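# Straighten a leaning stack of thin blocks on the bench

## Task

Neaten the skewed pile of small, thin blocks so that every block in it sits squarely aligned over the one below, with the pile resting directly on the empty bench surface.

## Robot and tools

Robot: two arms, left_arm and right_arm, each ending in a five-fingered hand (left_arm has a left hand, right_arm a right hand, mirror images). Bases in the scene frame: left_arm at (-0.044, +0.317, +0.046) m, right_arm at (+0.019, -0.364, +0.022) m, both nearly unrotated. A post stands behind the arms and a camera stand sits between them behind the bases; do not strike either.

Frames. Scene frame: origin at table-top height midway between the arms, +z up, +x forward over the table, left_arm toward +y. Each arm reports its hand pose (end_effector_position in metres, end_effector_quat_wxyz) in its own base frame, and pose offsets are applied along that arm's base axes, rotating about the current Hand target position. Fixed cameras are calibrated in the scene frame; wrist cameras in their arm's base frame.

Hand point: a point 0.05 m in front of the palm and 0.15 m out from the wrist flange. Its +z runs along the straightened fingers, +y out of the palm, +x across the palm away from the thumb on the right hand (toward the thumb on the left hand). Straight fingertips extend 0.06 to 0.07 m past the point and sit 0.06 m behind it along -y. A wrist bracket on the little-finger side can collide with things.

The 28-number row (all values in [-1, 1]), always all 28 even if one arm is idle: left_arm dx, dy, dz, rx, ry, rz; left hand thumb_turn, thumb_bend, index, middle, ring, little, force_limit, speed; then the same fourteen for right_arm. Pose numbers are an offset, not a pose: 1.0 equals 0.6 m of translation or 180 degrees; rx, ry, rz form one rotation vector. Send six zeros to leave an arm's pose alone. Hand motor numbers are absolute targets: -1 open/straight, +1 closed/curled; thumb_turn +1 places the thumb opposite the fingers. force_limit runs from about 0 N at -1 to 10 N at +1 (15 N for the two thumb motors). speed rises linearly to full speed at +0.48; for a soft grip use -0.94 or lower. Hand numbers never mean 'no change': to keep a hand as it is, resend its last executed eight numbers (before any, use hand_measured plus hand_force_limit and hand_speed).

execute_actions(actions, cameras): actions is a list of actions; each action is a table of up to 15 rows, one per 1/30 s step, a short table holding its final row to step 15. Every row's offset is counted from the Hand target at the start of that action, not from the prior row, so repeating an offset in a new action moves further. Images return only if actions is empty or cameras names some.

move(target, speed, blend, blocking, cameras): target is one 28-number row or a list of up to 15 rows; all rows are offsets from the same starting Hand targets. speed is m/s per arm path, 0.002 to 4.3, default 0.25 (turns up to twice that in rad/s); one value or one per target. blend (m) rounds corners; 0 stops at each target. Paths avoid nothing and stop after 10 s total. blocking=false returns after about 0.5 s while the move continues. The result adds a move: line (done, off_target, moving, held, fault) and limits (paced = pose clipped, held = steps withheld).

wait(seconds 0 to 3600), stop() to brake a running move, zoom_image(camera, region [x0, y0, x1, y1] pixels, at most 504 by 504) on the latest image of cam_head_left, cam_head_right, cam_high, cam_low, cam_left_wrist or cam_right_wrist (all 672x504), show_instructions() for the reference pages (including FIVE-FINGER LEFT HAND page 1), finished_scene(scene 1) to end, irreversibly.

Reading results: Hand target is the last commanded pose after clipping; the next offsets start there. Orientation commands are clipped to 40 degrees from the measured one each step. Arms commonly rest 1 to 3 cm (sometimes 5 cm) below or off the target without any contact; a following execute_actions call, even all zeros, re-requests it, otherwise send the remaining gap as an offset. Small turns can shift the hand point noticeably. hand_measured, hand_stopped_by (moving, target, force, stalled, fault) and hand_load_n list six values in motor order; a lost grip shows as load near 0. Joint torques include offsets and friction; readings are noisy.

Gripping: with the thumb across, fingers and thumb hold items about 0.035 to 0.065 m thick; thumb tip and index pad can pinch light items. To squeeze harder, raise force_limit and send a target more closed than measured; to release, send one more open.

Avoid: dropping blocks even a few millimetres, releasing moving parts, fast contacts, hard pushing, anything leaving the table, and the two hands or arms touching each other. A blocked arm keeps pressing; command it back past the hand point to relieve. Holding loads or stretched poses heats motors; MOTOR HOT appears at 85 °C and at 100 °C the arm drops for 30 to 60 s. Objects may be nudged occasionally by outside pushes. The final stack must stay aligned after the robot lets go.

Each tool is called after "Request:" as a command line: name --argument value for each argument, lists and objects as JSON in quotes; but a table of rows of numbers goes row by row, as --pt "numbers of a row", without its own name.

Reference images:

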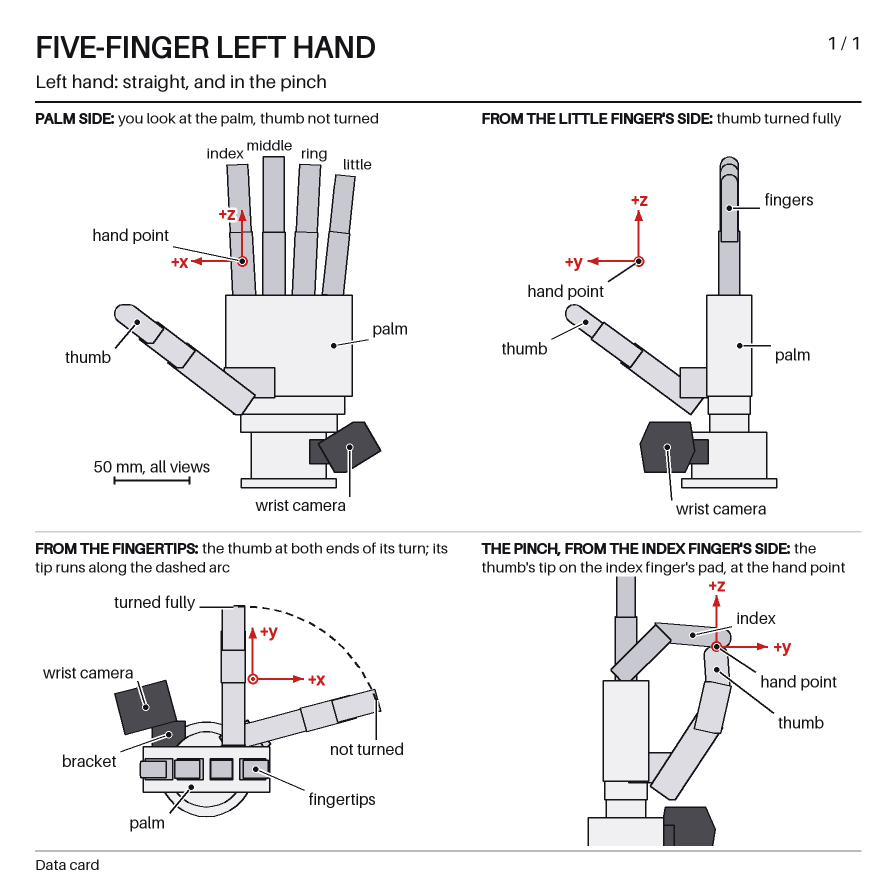

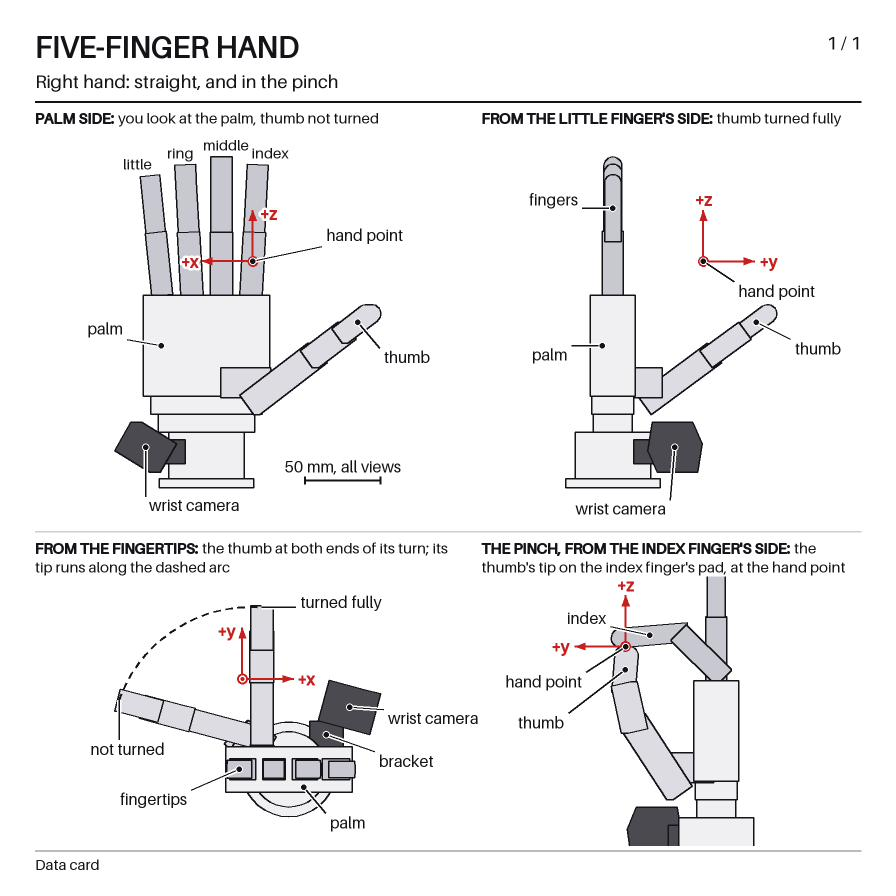

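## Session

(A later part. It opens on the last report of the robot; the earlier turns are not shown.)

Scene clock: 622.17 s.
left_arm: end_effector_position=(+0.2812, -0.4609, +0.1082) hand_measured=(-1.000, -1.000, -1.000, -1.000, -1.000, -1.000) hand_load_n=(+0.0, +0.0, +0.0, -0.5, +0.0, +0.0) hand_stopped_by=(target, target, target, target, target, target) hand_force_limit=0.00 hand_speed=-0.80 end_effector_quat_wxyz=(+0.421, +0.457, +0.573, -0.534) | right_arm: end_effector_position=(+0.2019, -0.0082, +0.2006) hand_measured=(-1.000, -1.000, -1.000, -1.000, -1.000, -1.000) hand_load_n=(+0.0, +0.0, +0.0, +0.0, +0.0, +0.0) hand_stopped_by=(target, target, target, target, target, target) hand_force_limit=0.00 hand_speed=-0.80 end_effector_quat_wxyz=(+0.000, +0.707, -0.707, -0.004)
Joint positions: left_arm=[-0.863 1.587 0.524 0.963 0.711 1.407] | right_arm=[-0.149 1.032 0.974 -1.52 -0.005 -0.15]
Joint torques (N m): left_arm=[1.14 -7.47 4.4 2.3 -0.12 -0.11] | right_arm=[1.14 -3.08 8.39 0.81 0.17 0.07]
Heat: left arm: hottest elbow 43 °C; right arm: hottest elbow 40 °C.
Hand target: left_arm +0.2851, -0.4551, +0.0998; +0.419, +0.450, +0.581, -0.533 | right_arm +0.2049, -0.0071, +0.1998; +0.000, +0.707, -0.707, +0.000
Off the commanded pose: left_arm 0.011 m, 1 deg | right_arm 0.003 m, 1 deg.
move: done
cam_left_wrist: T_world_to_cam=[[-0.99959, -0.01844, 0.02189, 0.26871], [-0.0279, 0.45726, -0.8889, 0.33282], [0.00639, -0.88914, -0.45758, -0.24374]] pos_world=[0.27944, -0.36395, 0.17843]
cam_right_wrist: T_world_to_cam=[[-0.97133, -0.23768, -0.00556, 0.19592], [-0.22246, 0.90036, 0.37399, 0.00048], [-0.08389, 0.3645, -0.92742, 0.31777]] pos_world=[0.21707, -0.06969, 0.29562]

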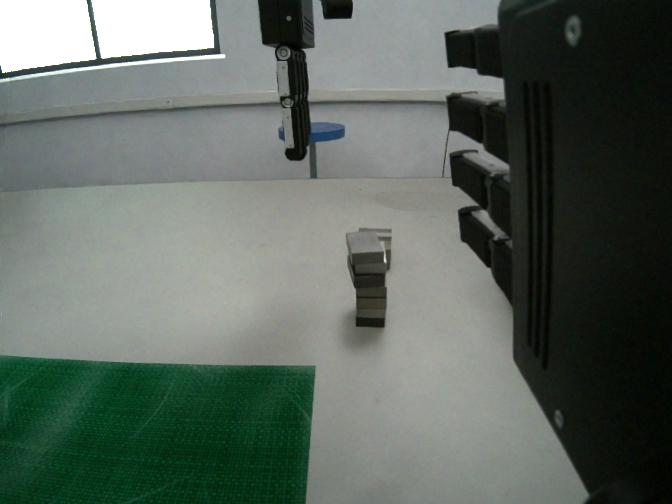

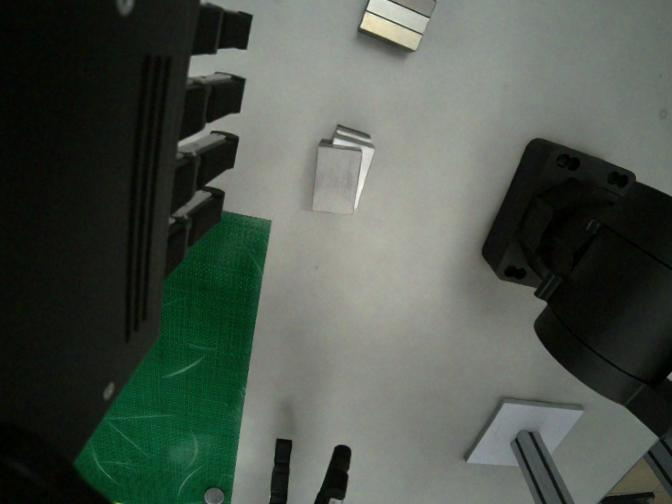

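Request:
move --target '[0,0,0,0,0,0,-1,-1,-1,-1,-1,-1,0,-0.8,0,0,-0.258,0,0,0,-1,-1,-1,-1,-1,-1,0,-0.8]' --speed 0.08 --cameras '["cam_left_wrist"]'

Request:
zoom_image --camera "cam_left_wrist" --region '[270, 200, 410, 340]'

Scene clock: 627.43 s.
left_arm: end_effector_position=(+0.2812, -0.4609, +0.1082) hand_measured=(-1.000, -1.000, -1.000, -1.000, -1.000, -1.000) hand_load_n=(+0.0, +0.0, +0.0, +0.0, +0.0, +0.0) hand_stopped_by=(target, target, target, target, target, target) hand_force_limit=0.00 hand_speed=-0.80 end_effector_quat_wxyz=(+0.421, +0.457, +0.573, -0.534) | right_arm: end_effector_position=(+0.2036, -0.0085, +0.0497) hand_measured=(-1.000, -1.000, -1.000, -1.000, -1.000, -1.000) hand_load_n=(+0.0, +0.0, +0.0, -1.0, +0.0, +0.0) hand_stopped_by=(target, target, target, target, target, target) hand_force_limit=0.00 hand_speed=-0.80 end_effector_quat_wxyz=(-0.003, +0.707, -0.707, +0.000)
Joint positions: left_arm=[-0.863 1.587 0.524 0.963 0.711 1.407] | right_arm=[-0.149 1.159 0.648 -1.056 -0.004 -0.149]
Joint torques (N m): left_arm=[1.2 -7.47 4.4 2.32 -0.12 -0.11] | right_arm=[1.26 -3.6 7.05 1.05 0.18 0.04]
Heat: left arm: hottest elbow 42 °C; right arm: hottest elbow 40 °C.
Hand target: left_arm +0.2851, -0.4551, +0.0998; +0.419, +0.450, +0.581, -0.533 | right_arm +0.2050, -0.0072, +0.0450; +0.000, +0.707, -0.707, +0.000
Off the commanded pose: left_arm 0.011 m, 1 deg | right_arm 0.005 m, 0 deg.
move: done
cam_left_wrist: T_world_to_cam=[[-0.99959, -0.01844, 0.02189, 0.26871], [-0.0279, 0.45726, -0.8889, 0.33282], [0.00639, -0.88914, -0.45758, -0.24374]] pos_world=[0.27944, -0.36395, 0.17843]

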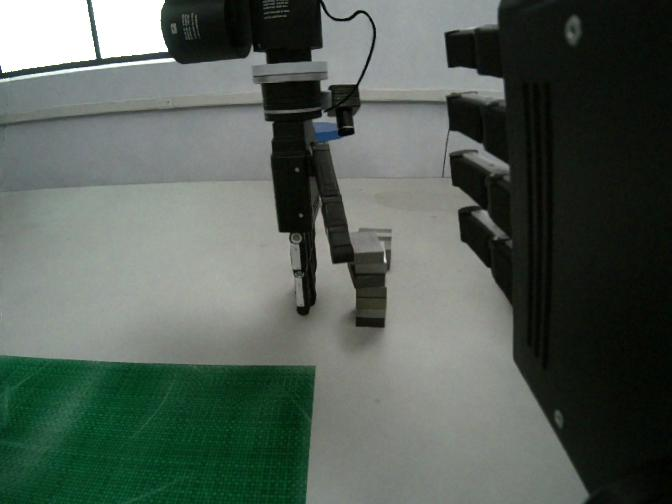

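Scaled by 3.600 from the camera's image (finer frame: 960x720).

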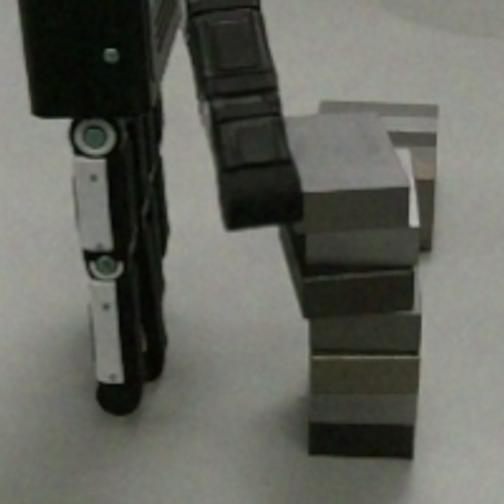

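Request:
move --target '[0,0,0,0,0,0,-1,-1,-1,-1,-1,-1,0,-0.8,0,0,-0.0117,0,0,0,-1,-1,-1,-1,-1,-1,0,-0.8]' --speed 0.04 --cameras '["cam_left_wrist"]'

Request:
zoom_image --camera "cam_left_wrist" --region '[270, 200, 410, 340]'

Scene clock: 633.50 s.
left_arm: end_effector_position=(+0.2812, -0.4609, +0.1082) hand_measured=(-1.000, -1.000, -1.000, -1.000, -1.000, -1.000) hand_load_n=(+0.0, +0.0, +0.0, +0.0, +0.0, +0.0) hand_stopped_by=(target, target, target, target, target, target) hand_force_limit=0.00 hand_speed=-0.80 end_effector_quat_wxyz=(+0.421, +0.457, +0.573, -0.534) | right_arm: end_effector_position=(+0.2043, -0.0086, +0.0494) hand_measured=(-1.000, -1.000, -1.000, -1.000, -1.000, -1.000) hand_load_n=(+0.0, -0.5, +0.0, -3.5, +0.0, +0.0) hand_stopped_by=(target, target, target, target, target, target) hand_force_limit=0.00 hand_speed=-0.80 end_effector_quat_wxyz=(-0.003, +0.707, -0.707, +0.001)
Joint positions: left_arm=[-0.863 1.587 0.524 0.963 0.711 1.407] | right_arm=[-0.149 1.16 0.648 -1.053 -0.004 -0.149]
Joint torques (N m): left_arm=[1.2 -7.47 4.4 2.3 -0.12 -0.11] | right_arm=[1.44 -2.32 6.12 1.77 0.14 0.09]
Heat: left arm: hottest elbow 41 °C; right arm: hottest elbow 39 °C.
Hand target: left_arm +0.2851, -0.4551, +0.0998; +0.419, +0.450, +0.581, -0.533 | right_arm +0.2050, -0.0072, +0.0380; +0.000, +0.707, -0.707, +0.000
Off the commanded pose: left_arm 0.011 m, 1 deg | right_arm 0.012 m, 0 deg.
move: off_target (right_arm)
cam_left_wrist: T_world_to_cam=[[-0.99959, -0.01844, 0.02189, 0.26871], [-0.0279, 0.45726, -0.8889, 0.33282], [0.00639, -0.88914, -0.45758, -0.24374]] pos_world=[0.27944, -0.36395, 0.17843]

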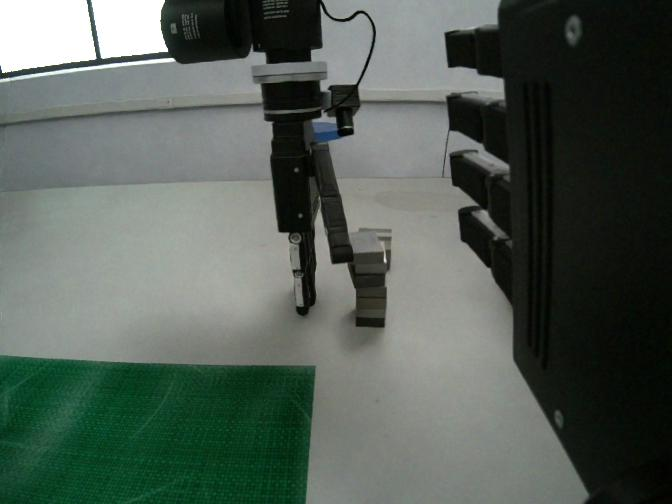

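Scaled by 3.600 from the camera's image (finer frame: 960x720).

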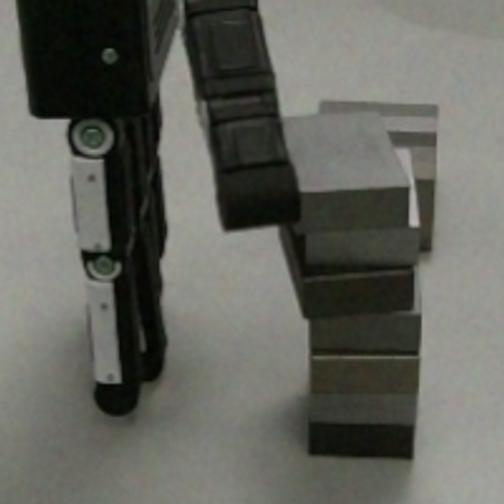

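Request:
move --target '[0,0,0,0,0,0,-1,-1,-1,-1,-1,-1,0,-0.8,-0.088,0,0.015,0,0.003,0,-1,-1,-1,-1,-1,-1,0,-0.8]' --speed 0.03 --cameras '["cam_left_wrist","cam_right_wrist"]'

Request:
zoom_image --camera "cam_left_wrist" --region '[290, 200, 430, 340]'

Request:
zoom_image --camera "cam_right_wrist" --region '[150, 130, 350, 330]'

Scene clock: 643.97 s.
left_arm: end_effector_position=(+0.2812, -0.4609, +0.1082) hand_measured=(-1.000, -1.000, -1.000, -1.000, -1.000, -1.000) hand_load_n=(+0.0, +0.0, +0.0, +0.0, +0.0, +0.0) hand_stopped_by=(target, target, target, target, target, target) hand_force_limit=0.00 hand_speed=-0.80 end_effector_quat_wxyz=(+0.421, +0.457, +0.573, -0.534) | right_arm: end_effector_position=(+0.1646, -0.0059, +0.0488) hand_measured=(-1.000, -1.000, -1.000, -1.000, -1.000, -1.000) hand_load_n=(+0.0, +0.0, +0.0, +0.0, +0.0, +0.0) hand_stopped_by=(target, target, target, target, target, target) hand_force_limit=0.00 hand_speed=-0.80 end_effector_quat_wxyz=(-0.007, +0.707, -0.708, +0.007)
Joint positions: left_arm=[-0.863 1.587 0.524 0.963 0.711 1.407] | right_arm=[-0.164 1.017 0.555 -1.089 -0.004 -0.162]
Joint torques (N m): left_arm=[1.2 -7.53 4.38 2.3 -0.12 -0.11] | right_arm=[-0.73 -3.19 6.45 -0.65 0.24 -0.09]
Heat: left arm: hottest elbow 39 °C; right arm: hottest elbow 38 °C.
Hand target: left_arm +0.2851, -0.4551, +0.0998; +0.419, +0.450, +0.581, -0.533 | right_arm +0.1522, -0.0072, +0.0470; +0.003, +0.707, -0.707, -0.003
Off the commanded pose: left_arm 0.011 m, 1 deg | right_arm 0.013 m, 2 deg.
move: off_target (right_arm)
cam_left_wrist: T_world_to_cam=[[-0.99959, -0.01844, 0.02189, 0.26871], [-0.0279, 0.45726, -0.8889, 0.33282], [0.00639, -0.88914, -0.45758, -0.24374]] pos_world=[0.27944, -0.36395, 0.17843]
cam_right_wrist: T_world_to_cam=[[-0.97146, -0.23522, -0.03065, 0.16063], [-0.23007, 0.90283, 0.36326, 0.04873], [-0.05777, 0.35995, -0.93118, 0.16887]] pos_world=[0.17702, -0.067, 0.14447]

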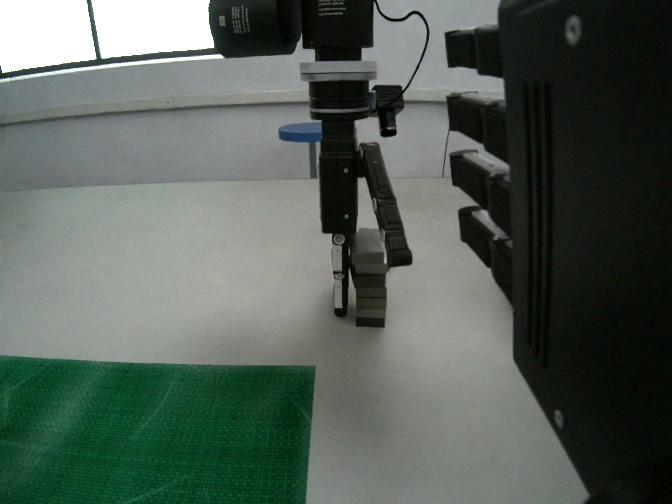

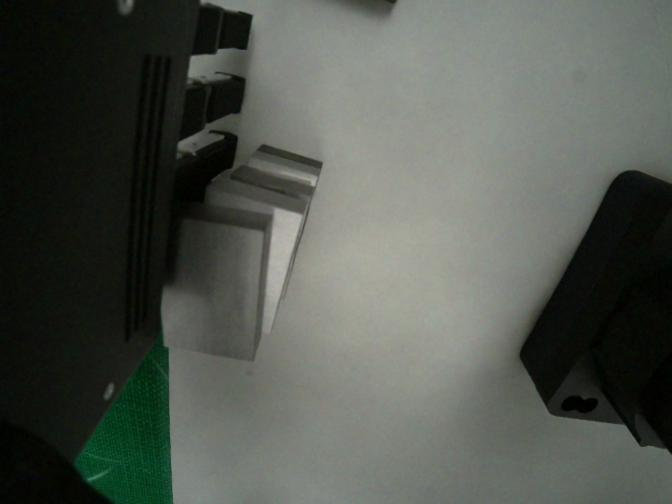

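Scaled by 3.600 from the camera's image (finer frame: 960x720).

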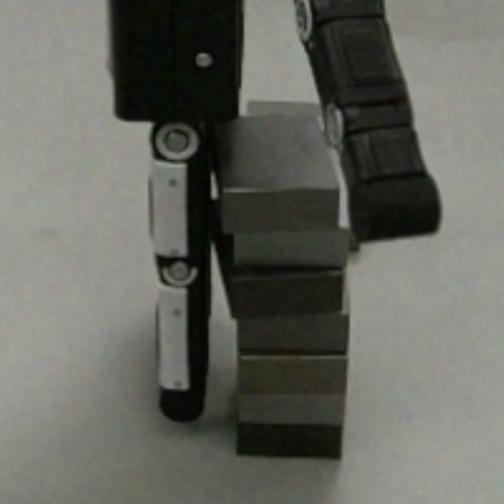

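Scaled by 2.520 from the camera's image (finer frame: 960x720).

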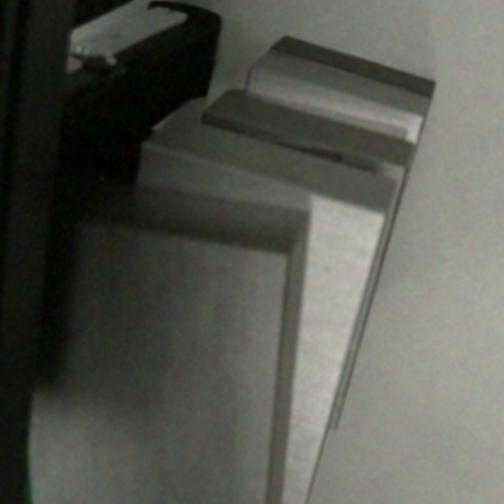

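Request:
move --target '[0,0,0,0,0,0,-1,-1,-1,-1,-1,-1,0,-0.8,-0.02,0,0,0,0.003,0,-1,-1,-1,-1,-1,-1,0,-0.8]' --speed 0.03 --cameras '["cam_left_wrist","cam_right_wrist"]'

Request:
zoom_image --camera "cam_left_wrist" --region '[290, 200, 430, 340]'

Request:
zoom_image --camera "cam_right_wrist" --region '[150, 130, 350, 330]'

Scene clock: 647.87 s.
left_arm: end_effector_position=(+0.2812, -0.4609, +0.1082) hand_measured=(-1.000, -1.000, -1.000, -1.000, -1.000, -1.000) hand_load_n=(+0.0, +0.0, +0.0, +0.0, +0.0, +0.0) hand_stopped_by=(target, target, target, target, target, target) hand_force_limit=0.00 hand_speed=-0.80 end_effector_quat_wxyz=(+0.421, +0.457, +0.573, -0.534) | right_arm: end_effector_position=(+0.1555, -0.0063, +0.0489) hand_measured=(-1.000, -1.000, -1.000, -1.000, -1.000, -1.000) hand_load_n=(+0.0, +0.0, +0.0, +0.0, +0.0, +0.0) hand_stopped_by=(target, target, target, target, target, target) hand_force_limit=0.00 hand_speed=-0.80 end_effector_quat_wxyz=(-0.006, +0.705, -0.709, +0.007)
Joint positions: left_arm=[-0.863 1.587 0.524 0.963 0.711 1.407] | right_arm=[-0.171 0.986 0.538 -1.103 -0.002 -0.166]
Joint torques (N m): left_arm=[1.2 -7.53 4.4 2.32 -0.12 -0.11] | right_arm=[0.09 -2.61 6.28 -1.03 0.19 -0.17]
Heat: left arm: hottest elbow 39 °C; right arm: hottest elbow 38 °C.
Hand target: left_arm +0.2851, -0.4551, +0.0998; +0.419, +0.450, +0.581, -0.533 | right_arm +0.1403, -0.0072, +0.0470; +0.006, +0.707, -0.707, -0.006
Off the commanded pose: left_arm 0.011 m, 1 deg | right_arm 0.015 m, 2 deg.
move: off_target (right_arm)
cam_left_wrist: T_world_to_cam=[[-0.99959, -0.01844, 0.02189, 0.26871], [-0.0279, 0.45726, -0.8889, 0.33282], [0.00639, -0.88914, -0.45758, -0.24374]] pos_world=[0.27944, -0.36395, 0.17843]
cam_right_wrist: T_world_to_cam=[[-0.97231, -0.23187, -0.02915, 0.1518], [-0.2265, 0.90429, 0.36188, 0.04642], [-0.05755, 0.35846, -0.93177, 0.16855]] pos_world=[0.16781, -0.0672, 0.14468]

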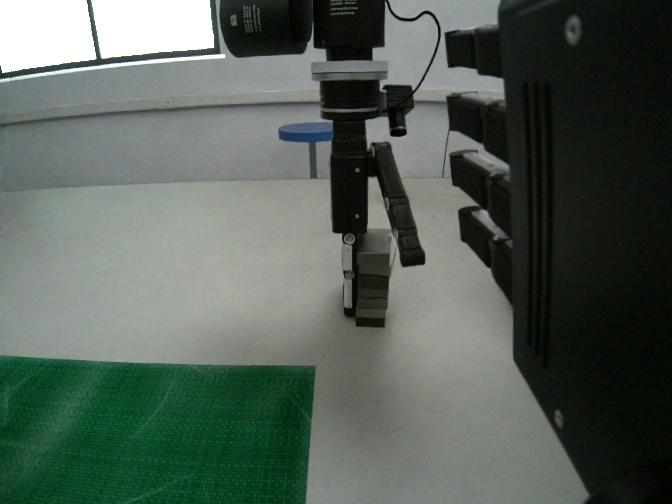

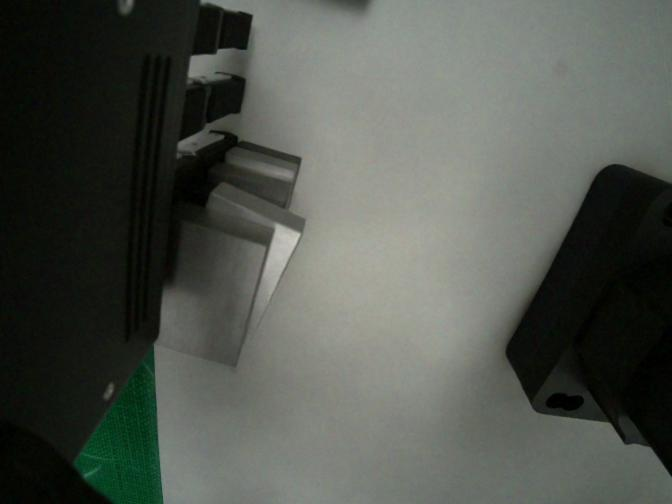

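Scaled by 3.600 from the camera's image (finer frame: 960x720).

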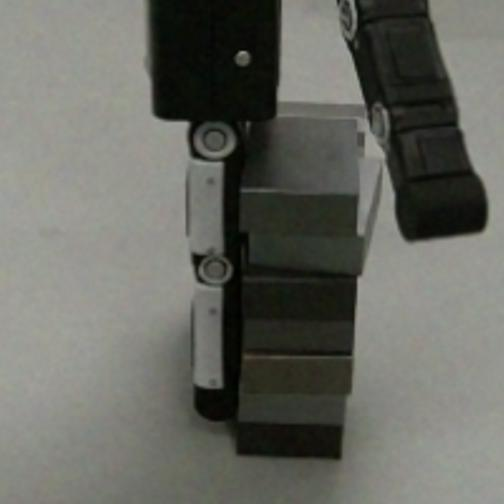

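Scaled by 2.520 from the camera's image (finer frame: 960x720).

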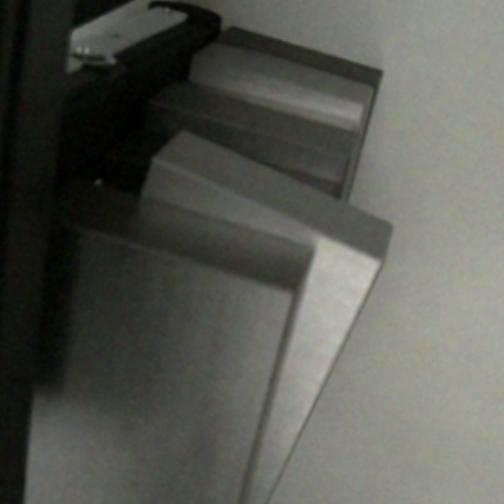

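Request:
move --pt "0 0 0 0 0 0 -1 -1 -1 -1 -1 -1 0 -0.8 0.07 0 0.005 0 0 0 -1 -1 -1 -1 -1 -1 0 -0.8" --pt "0 0 0 0 0 0 -1 -1 -1 -1 -1 -1 0 -0.8 0.07 0 0.24 0 -0.006 0 -1 -1 -1 -1 -1 -1 0 -0.8" --pt "0 0 0 0 0 0 -1 -1 -1 -1 -1 -1 0 -0.8 -0.07 0 0.24 0 -0.006 0 -1 -1 -1 -1 -1 -1 0 -0.8" --speed '[0.04,0.1,0.1]' --blend '[0.0,0.02,0.0]' --cameras '["cam_left_wrist","cam_right_wrist"]'

Request:
zoom_image --camera "cam_left_wrist" --region '[310, 200, 450, 340]'

Scene clock: 662.20 s.
left_arm: end_effector_position=(+0.2812, -0.4609, +0.1082) hand_measured=(-1.000, -1.000, -1.000, -1.000, -1.000, -1.000) hand_load_n=(+0.0, +0.0, +0.0, +0.0, +0.0, +0.0) hand_stopped_by=(target, target, target, target, target, target) hand_force_limit=0.00 hand_speed=-0.80 end_effector_quat_wxyz=(+0.421, +0.457, +0.573, -0.534) | right_arm: end_effector_position=(+0.1015, -0.0063, +0.1905) hand_measured=(-1.000, -1.000, -1.000, -1.000, -1.000, -1.000) hand_load_n=(+0.0, -0.5, +0.0, +0.0, +0.0, +0.0) hand_stopped_by=(target, target, target, target, target, target) hand_force_limit=0.00 hand_speed=-0.80 end_effector_quat_wxyz=(-0.001, +0.707, -0.707, +0.001)
Joint positions: left_arm=[-0.863 1.587 0.524 0.963 0.711 1.407] | right_arm=[-0.224 0.727 0.795 -1.636 -0.001 -0.223]
Joint torques (N m): left_arm=[1.2 -7.53 4.4 2.3 -0.12 -0.11] | right_arm=[-0.32 -0.09 8.4 0.01 0.05 -0.14]
Heat: left arm: hottest elbow 37 °C; right arm: hottest elbow 37 °C.
Hand target: left_arm +0.2851, -0.4551, +0.0998; +0.419, +0.450, +0.581, -0.533 | right_arm +0.0981, -0.0072, +0.1910; +0.000, +0.707, -0.707, +0.000
Off the commanded pose: left_arm 0.011 m, 1 deg | right_arm 0.003 m, 0 deg.
move: done
cam_left_wrist: T_world_to_cam=[[-0.99959, -0.01844, 0.02189, 0.26871], [-0.0279, 0.45726, -0.8889, 0.33282], [0.00639, -0.88914, -0.45758, -0.24374]] pos_world=[0.27944, -0.36395, 0.17843]
cam_right_wrist: T_world_to_cam=[[-0.97149, -0.23668, -0.01393, 0.10044], [-0.22517, 0.90264, 0.36679, -0.01811], [-0.07424, 0.35947, -0.9302, 0.29882]] pos_world=[0.11568, -0.0673, 0.286]

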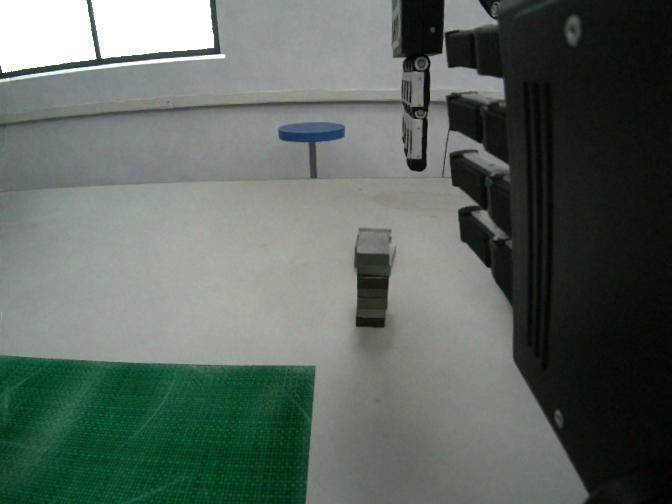

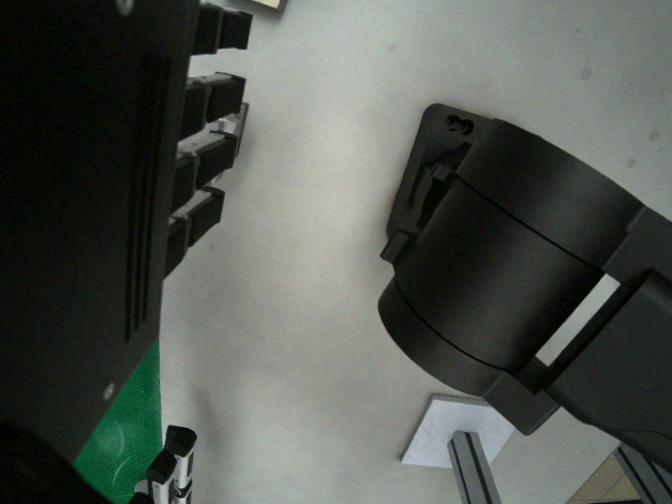

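Scaled by 3.600 from the camera's image (finer frame: 960x720).

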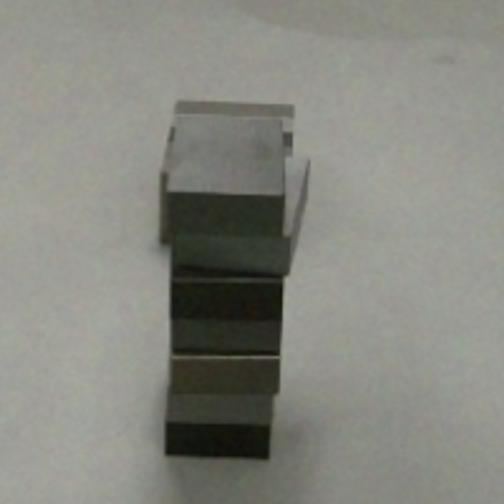

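Request:
move --pt "0 0 0 0 0 0 -1 -1 -1 -1 -1 -1 0 -0.8 -0.013 0 -0.12 0 0 0 -1 -1 -1 -1 -1 -1 0 -0.8" --speed '[0.06]' --cameras '["cam_left_wrist","cam_right_wrist","cam_low"]'

Request:
zoom_image --camera "cam_left_wrist" --region '[310, 100, 480, 340]'

Scene clock: 667.67 s.
left_arm: end_effector_position=(+0.2812, -0.4609, +0.1082) hand_measured=(-1.000, -1.000, -1.000, -1.000, -1.000, -1.000) hand_load_n=(+0.0, +0.0, +0.0, +0.0, +0.0, +0.0) hand_stopped_by=(target, target, target, target, target, target) hand_force_limit=0.00 hand_speed=-0.80 end_effector_quat_wxyz=(+0.421, +0.457, +0.573, -0.534) | right_arm: end_effector_position=(+0.0888, -0.0053, +0.1197) hand_measured=(-1.000, -1.000, -1.000, -1.000, -1.000, -1.000) hand_load_n=(+0.0, +0.0, -0.5, +0.0, +0.5, -0.5) hand_stopped_by=(target, target, target, target, target, target) hand_force_limit=0.00 hand_speed=-0.80 end_effector_quat_wxyz=(+0.004, +0.707, -0.707, -0.007)
Joint positions: left_arm=[-0.863 1.587 0.524 0.963 0.711 1.407] | right_arm=[-0.235 0.706 0.598 -1.478 -0.001 -0.236]
Joint torques (N m): left_arm=[1.26 -7.53 4.4 2.3 -0.12 -0.11] | right_arm=[-0.09 -0.15 8.13 0.66 0.05 -0.13]
Heat: left arm: hottest elbow 37 °C; right arm: hottest elbow 37 °C.
Hand target: left_arm +0.2851, -0.4551, +0.0998; +0.419, +0.450, +0.581, -0.533 | right_arm +0.0904, -0.0072, +0.1190; +0.000, +0.707, -0.707, +0.000
Off the commanded pose: left_arm 0.011 m, 1 deg | right_arm 0.003 m, 1 deg.
move: done
cam_left_wrist: T_world_to_cam=[[-0.99959, -0.01844, 0.02189, 0.26871], [-0.0279, 0.45726, -0.8889, 0.33282], [0.00639, -0.88914, -0.45758, -0.24374]] pos_world=[0.27944, -0.36395, 0.17843]
cam_right_wrist: T_world_to_cam=[[-0.97151, -0.23698, 0.00275, 0.08537], [-0.21871, 0.90096, 0.37474, 0.00257], [-0.09128, 0.36347, -0.92712, 0.2328]] pos_world=[0.10475, -0.0667, 0.21463]
Images, in order (width x height): cam_low 672x504, cam_left_wrist 672x504, cam_right_wrist 672x504.

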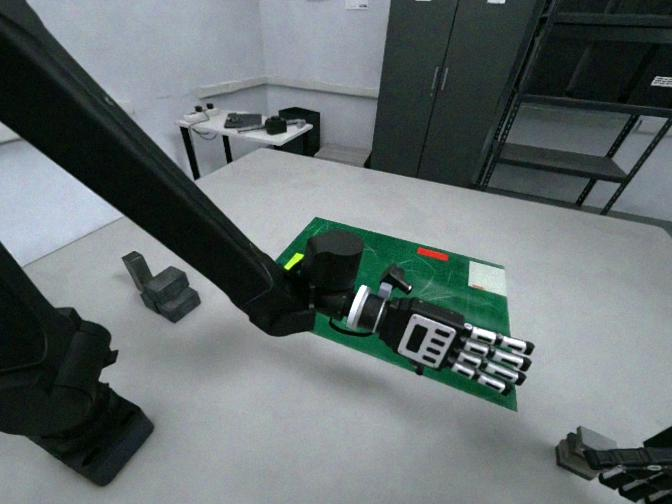

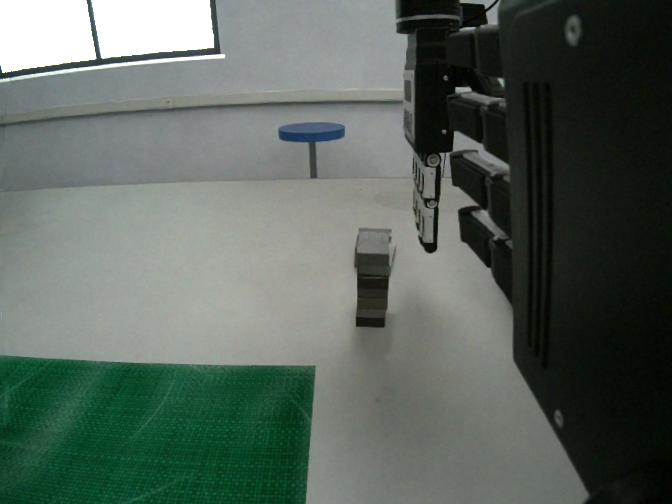

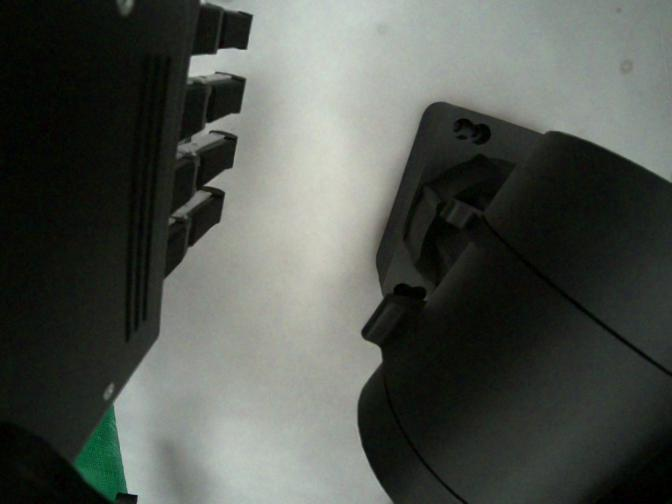

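Scaled by 2.100 from the camera's image (finer frame: 960x720).

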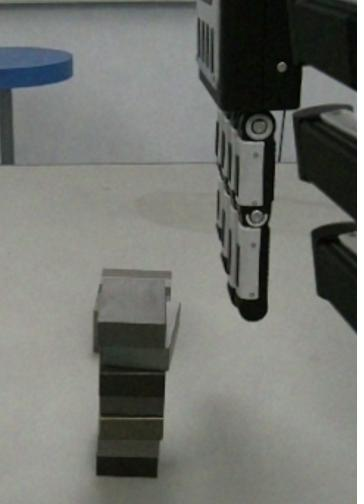

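Request:
move --pt "0 0 0 0 0 0 -1 -1 -1 -1 -1 -1 0 -0.8 0.008 0 -0.12 0 0 0 -1 -1 -1 -1 -1 -1 0 -0.8" --speed '[0.04]' --cameras '["cam_left_wrist","cam_right_wrist"]'

Request:
zoom_image --camera "cam_left_wrist" --region '[310, 100, 480, 340]'

Scene clock: 673.07 s.
left_arm: end_effector_position=(+0.2812, -0.4609, +0.1082) hand_measured=(-1.000, -1.000, -1.000, -1.000, -1.000, -1.000) hand_load_n=(+0.0, +0.0, +0.0, +0.0, +0.5, +0.0) hand_stopped_by=(target, target, target, target, target, target) hand_force_limit=0.00 hand_speed=-0.80 end_effector_quat_wxyz=(+0.421, +0.457, +0.573, -0.534) | right_arm: end_effector_position=(+0.0946, -0.0067, +0.0493) hand_measured=(-1.000, -1.000, -1.000, -1.000, -1.000, -1.000) hand_load_n=(+0.0, +0.0, +0.0, +0.0, +0.0, +0.0) hand_stopped_by=(target, target, target, target, target, target) hand_force_limit=0.00 hand_speed=-0.80 end_effector_quat_wxyz=(-0.001, +0.707, -0.707, +0.002)
Joint positions: left_arm=[-0.863 1.587 0.524 0.963 0.711 1.407] | right_arm=[-0.235 0.77 0.436 -1.232 -0.001 -0.236]
Joint torques (N m): left_arm=[1.26 -7.47 4.4 2.32 -0.13 -0.11] | right_arm=[0.15 0.91 7.8 0.59 0.01 -0.03]
Heat: left arm: hottest elbow 37 °C; right arm: hottest elbow 37 °C.
Hand target: left_arm +0.2851, -0.4551, +0.0998; +0.419, +0.450, +0.581, -0.533 | right_arm +0.0952, -0.0072, +0.0470; +0.000, +0.707, -0.707, +0.000
Off the commanded pose: left_arm 0.011 m, 1 deg | right_arm 0.002 m, 0 deg.
move: done
cam_left_wrist: T_world_to_cam=[[-0.99959, -0.01844, 0.02189, 0.26871], [-0.0279, 0.45726, -0.8889, 0.33282], [0.00639, -0.88914, -0.45758, -0.24374]] pos_world=[0.27944, -0.36395, 0.17843]
cam_right_wrist: T_world_to_cam=[[-0.97138, -0.23704, -0.01495, 0.09172], [-0.22592, 0.90271, 0.36616, 0.03256], [-0.0733, 0.35906, -0.93043, 0.16697]] pos_world=[0.10869, -0.0676, 0.1448]

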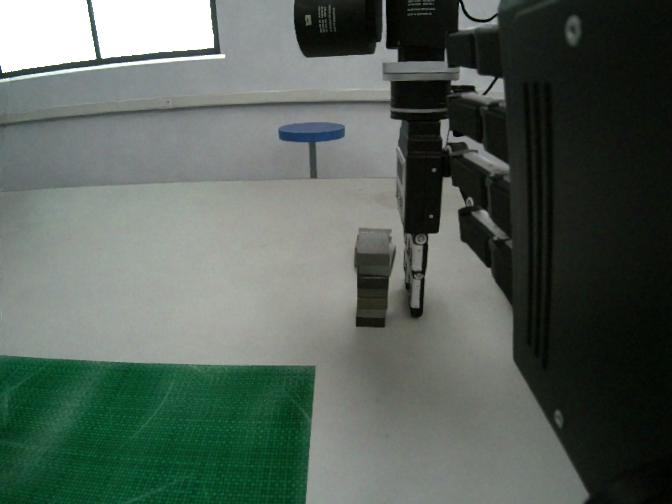

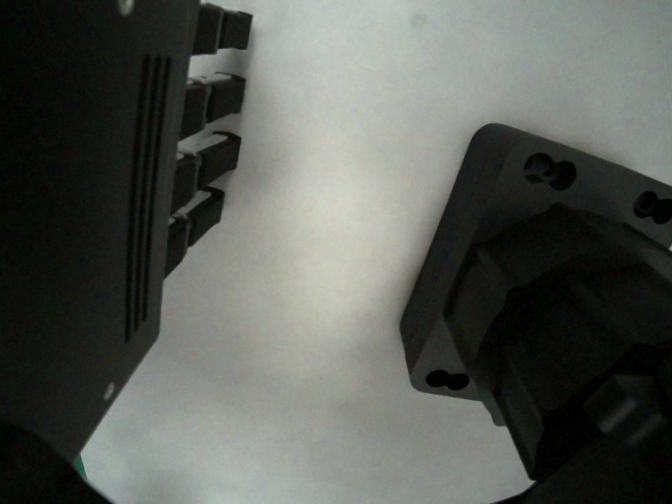

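Scaled by 2.100 from the camera's image (finer frame: 960x720).

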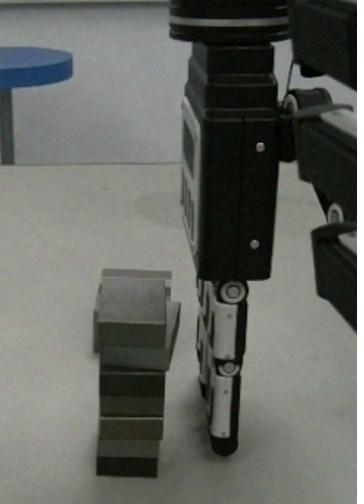

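Request:
move --pt "0 0 0 0 0 0 -1 -1 -1 -1 -1 -1 0 -0.8 0.045 0 0 0 0 0 -1 -1 -1 -1 -1 -1 0 -0.8" --speed '[0.03]' --cameras '["cam_left_wrist"]'

Request:
zoom_image --camera "cam_left_wrist" --region '[310, 200, 450, 340]'

Scene clock: 678.53 s.
left_arm: end_effector_position=(+0.2812, -0.4609, +0.1082) hand_measured=(-1.000, -1.000, -1.000, -1.000, -1.000, -1.000) hand_load_n=(+0.0, +0.0, +0.0, +0.0, +0.0, +0.0) hand_stopped_by=(target, target, target, target, target, target) hand_force_limit=0.00 hand_speed=-0.80 end_effector_quat_wxyz=(+0.421, +0.457, +0.573, -0.534) | right_arm: end_effector_position=(+0.1015, -0.0061, +0.0505) hand_measured=(-1.000, -1.000, -1.000, -1.000, -1.000, -1.000) hand_load_n=(+0.0, +0.0, +0.0, -8.5, +0.0, +0.0) hand_stopped_by=(target, target, target, target, target, target) hand_force_limit=0.00 hand_speed=-0.80 end_effector_quat_wxyz=(+0.015, +0.709, -0.705, -0.020)
Joint positions: left_arm=[-0.863 1.587 0.524 0.963 0.711 1.407] | right_arm=[-0.216 0.86 0.466 -1.225 0.003 -0.22]
Joint torques (N m): left_arm=[1.14 -7.47 4.38 2.3 -0.12 -0.11] | right_arm=[0.91 0.85 8.76 2.95 -0.16 0.08]
Heat: left arm: hottest elbow 36 °C; right arm: hottest elbow 37 °C.
Hand target: left_arm +0.2851, -0.4551, +0.0998; +0.419, +0.450, +0.581, -0.533 | right_arm +0.1221, -0.0072, +0.0470; +0.000, +0.707, -0.707, +0.000
Off the commanded pose: left_arm 0.011 m, 1 deg | right_arm 0.021 m, 3 deg.
move: off_target (right_arm)
cam_left_wrist: T_world_to_cam=[[-0.99959, -0.01844, 0.02189, 0.26871], [-0.0279, 0.45726, -0.8889, 0.33282], [0.00639, -0.88914, -0.45758, -0.24374]] pos_world=[0.27944, -0.36395, 0.17843]

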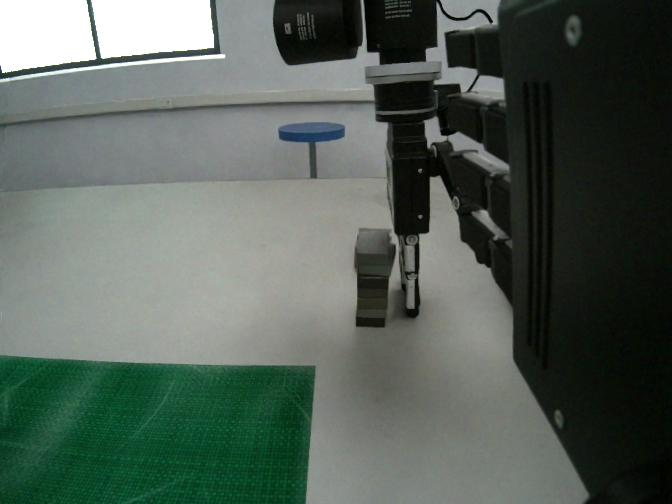

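Scaled by 3.600 from the camera's image (finer frame: 960x720).

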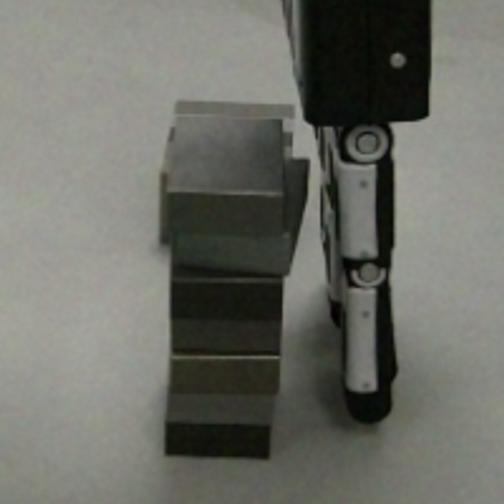

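Request:
move --pt "0 0 0 0 0 0 -1 -1 -1 -1 -1 -1 0 -0.8 -0.03 0 0.02 0 0 0 -1 -1 -1 -1 -1 -1 0 -0.8" --speed '[0.04]' --cameras '["cam_left_wrist"]'

Request:
zoom_image --camera "cam_left_wrist" --region '[310, 200, 450, 340]'

Scene clock: 682.23 s.
left_arm: end_effector_position=(+0.2812, -0.4609, +0.1082) hand_measured=(-1.000, -1.000, -1.000, -1.000, -1.000, -1.000) hand_load_n=(+0.0, +0.0, +0.0, +0.0, +0.0, +0.0) hand_stopped_by=(target, target, target, target, target, target) hand_force_limit=0.00 hand_speed=-0.80 end_effector_quat_wxyz=(+0.421, +0.457, +0.573, -0.534) | right_arm: end_effector_position=(+0.1027, -0.0066, +0.0553) hand_measured=(-1.000, -1.000, -1.000, -1.000, -1.000, -1.000) hand_load_n=(+0.0, +0.0, +0.0, +0.0, +0.0, +0.0) hand_stopped_by=(target, target, target, target, target, target) hand_force_limit=0.00 hand_speed=-0.80 end_effector_quat_wxyz=(+0.004, +0.708, -0.706, -0.002)
Joint positions: left_arm=[-0.863 1.587 0.524 0.963 0.711 1.407] | right_arm=[-0.218 0.809 0.466 -1.236 0.004 -0.22]
Joint torques (N m): left_arm=[1.2 -7.47 4.4 2.32 -0.13 -0.11] | right_arm=[-0.32 -1.61 8.58 -0.16 -0.16 -0.03]
Heat: left arm: hottest elbow 36 °C; right arm: hottest elbow 37 °C.
Hand target: left_arm +0.2851, -0.4551, +0.0998; +0.419, +0.450, +0.581, -0.533 | right_arm +0.1042, -0.0072, +0.0590; +0.000, +0.707, -0.707, +0.000
Off the commanded pose: left_arm 0.011 m, 1 deg | right_arm 0.004 m, 1 deg.
move: done
cam_left_wrist: T_world_to_cam=[[-0.99959, -0.01844, 0.02189, 0.26871], [-0.0279, 0.45726, -0.8889, 0.33282], [0.00639, -0.88914, -0.45758, -0.24374]] pos_world=[0.27944, -0.36395, 0.17843]

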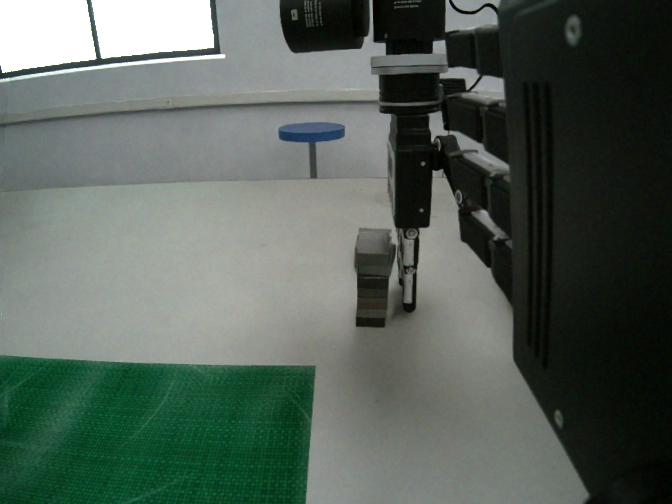

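Scaled by 3.600 from the camera's image (finer frame: 960x720).

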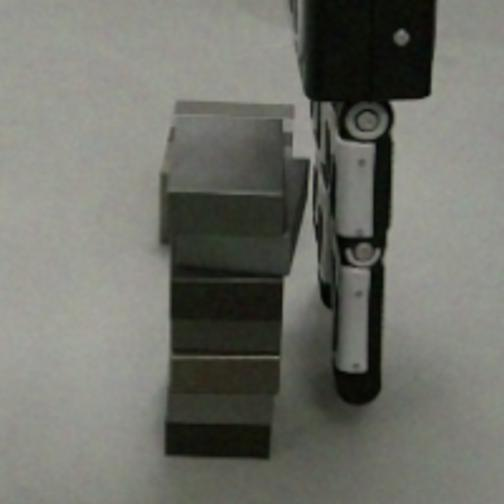

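Request:
move --pt "0 0 0 0 0 0 -1 -1 -1 -1 -1 -1 0 -0.8 0.032 0 -0.005 0 0 0 -1 -1 -1 -1 -1 -1 0 -0.8" --speed '[0.03]' --cameras '["cam_left_wrist"]'

Request:
zoom_image --camera "cam_left_wrist" --region '[310, 200, 450, 340]'

Scene clock: 687.33 s.
left_arm: end_effector_position=(+0.2812, -0.4609, +0.1082) hand_measured=(-1.000, -1.000, -1.000, -1.000, -1.000, -1.000) hand_load_n=(+0.0, +0.0, +0.0, +0.0, +0.0, +0.0) hand_stopped_by=(target, target, target, target, target, target) hand_force_limit=0.00 hand_speed=-0.80 end_effector_quat_wxyz=(+0.421, +0.457, +0.573, -0.534) | right_arm: end_effector_position=(+0.1061, -0.0064, +0.0507) hand_measured=(-1.000, -1.000, -1.000, -1.000, -1.000, -1.000) hand_load_n=(+0.0, +0.0, +0.0, -2.5, +0.0, +0.0) hand_stopped_by=(target, target, target, target, target, target) hand_force_limit=0.00 hand_speed=-0.80 end_effector_quat_wxyz=(+0.011, +0.707, -0.707, -0.013)
Joint positions: left_arm=[-0.863 1.587 0.524 0.963 0.711 1.407] | right_arm=[-0.213 0.86 0.47 -1.214 0.003 -0.214]
Joint torques (N m): left_arm=[1.2 -7.47 4.4 2.3 -0.13 -0.11] | right_arm=[1.26 0.5 9.94 1.11 -0.16 0.11]
Heat: left arm: hottest elbow 36 °C; right arm: hottest elbow 37 °C.
Hand target: left_arm +0.2851, -0.4551, +0.0998; +0.419, +0.450, +0.581, -0.533 | right_arm +0.1235, -0.0072, +0.0560; +0.000, +0.707, -0.707, +0.000
Off the commanded pose: left_arm 0.011 m, 1 deg | right_arm 0.018 m, 2 deg.
move: off_target (right_arm)
cam_left_wrist: T_world_to_cam=[[-0.99959, -0.01844, 0.02189, 0.26871], [-0.0279, 0.45726, -0.8889, 0.33282], [0.00639, -0.88914, -0.45758, -0.24374]] pos_world=[0.27944, -0.36395, 0.17843]

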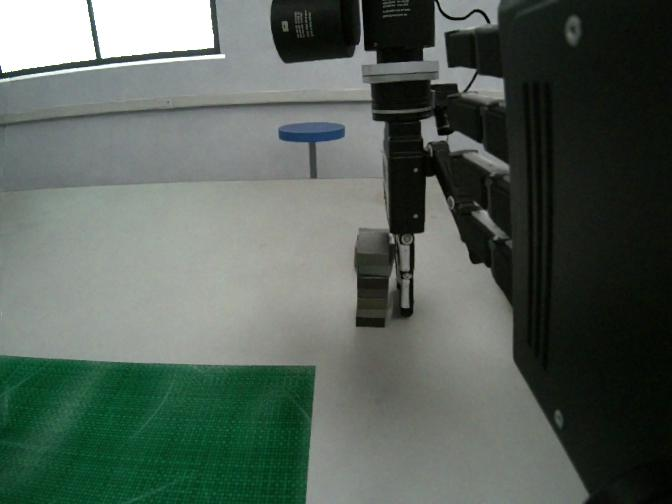

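Scaled by 3.600 from the camera's image (finer frame: 960x720).

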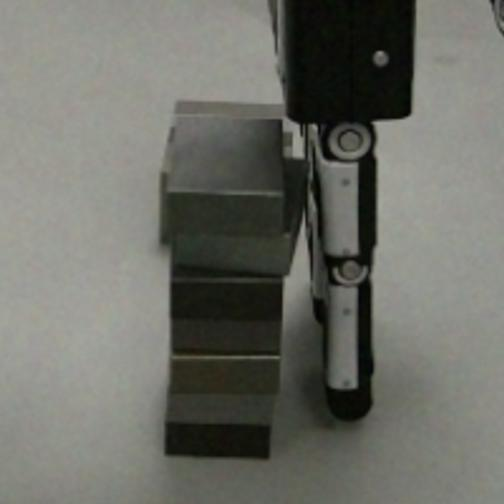

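Request:
move --pt "0 0 0 0 0 0 -1 -1 -1 -1 -1 -1 0 -0.8 0.012 0 0.017 0 -0.01 0 -1 -1 -1 -1 -1 -1 0 -0.8" --speed '[0.03]' --cameras '["cam_left_wrist"]'

Request:
zoom_image --camera "cam_left_wrist" --region '[310, 200, 450, 340]'

Scene clock: 693.17 s.
left_arm: end_effector_position=(+0.2812, -0.4609, +0.1082) hand_measured=(-1.000, -1.000, -1.000, -1.000, -1.000, -1.000) hand_load_n=(+0.0, +0.0, +0.0, +0.0, +0.0, +0.0) hand_stopped_by=(target, target, target, target, target, target) hand_force_limit=0.00 hand_speed=-0.80 end_effector_quat_wxyz=(+0.421, +0.457, +0.573, -0.534) | right_arm: end_effector_position=(+0.1072, -0.0051, +0.0513) hand_measured=(-1.000, -1.000, -1.000, -1.000, -1.000, -1.000) hand_load_n=(+0.0, +0.0, +0.0, +0.0, +0.0, +0.0) hand_stopped_by=(target, target, target, target, target, target) hand_force_limit=0.00 hand_speed=-0.80 end_effector_quat_wxyz=(+0.007, +0.707, -0.707, -0.014)
Joint positions: left_arm=[-0.863 1.587 0.524 0.963 0.711 1.407] | right_arm=[-0.211 0.86 0.472 -1.214 -0.003 -0.212]
Joint torques (N m): left_arm=[1.2 -7.53 4.4 2.3 -0.12 -0.11] | right_arm=[1.08 -1.38 11.54 0.49 -0.22 0.04]
Heat: left arm: hottest elbow 35 °C; right arm: hottest elbow 37 °C.
Hand target: left_arm +0.2851, -0.4551, +0.0998; +0.419, +0.450, +0.581, -0.533 | right_arm +0.1307, -0.0073, +0.0662; -0.012, +0.707, -0.707, +0.012
Off the commanded pose: left_arm 0.011 m, 1 deg | right_arm 0.028 m, 4 deg.
move: off_target (right_arm)
cam_left_wrist: T_world_to_cam=[[-0.99959, -0.01844, 0.02189, 0.26871], [-0.0279, 0.45726, -0.8889, 0.33282], [0.00639, -0.88914, -0.45758, -0.24374]] pos_world=[0.27944, -0.36395, 0.17843]

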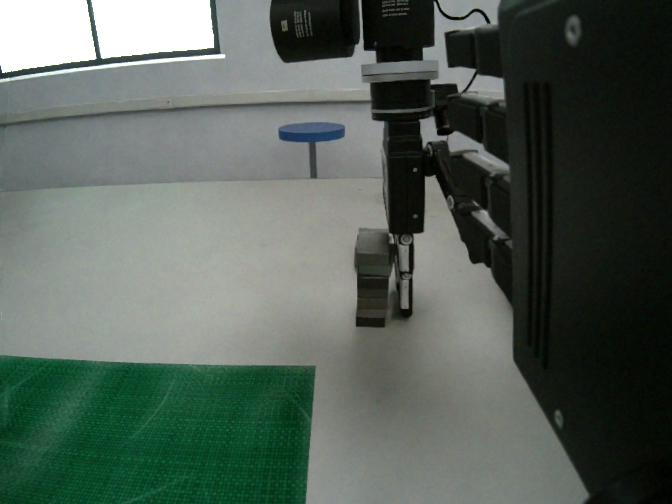

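Scaled by 3.600 from the camera's image (finer frame: 960x720).

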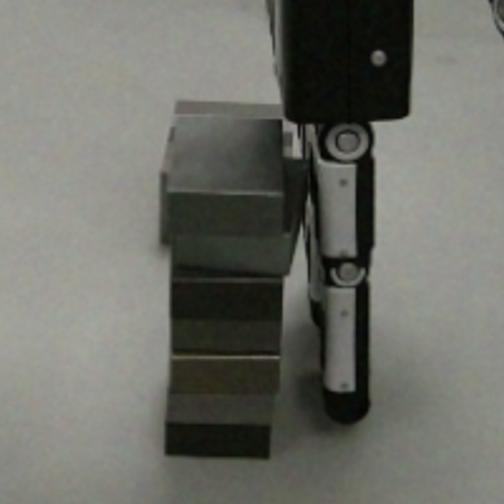

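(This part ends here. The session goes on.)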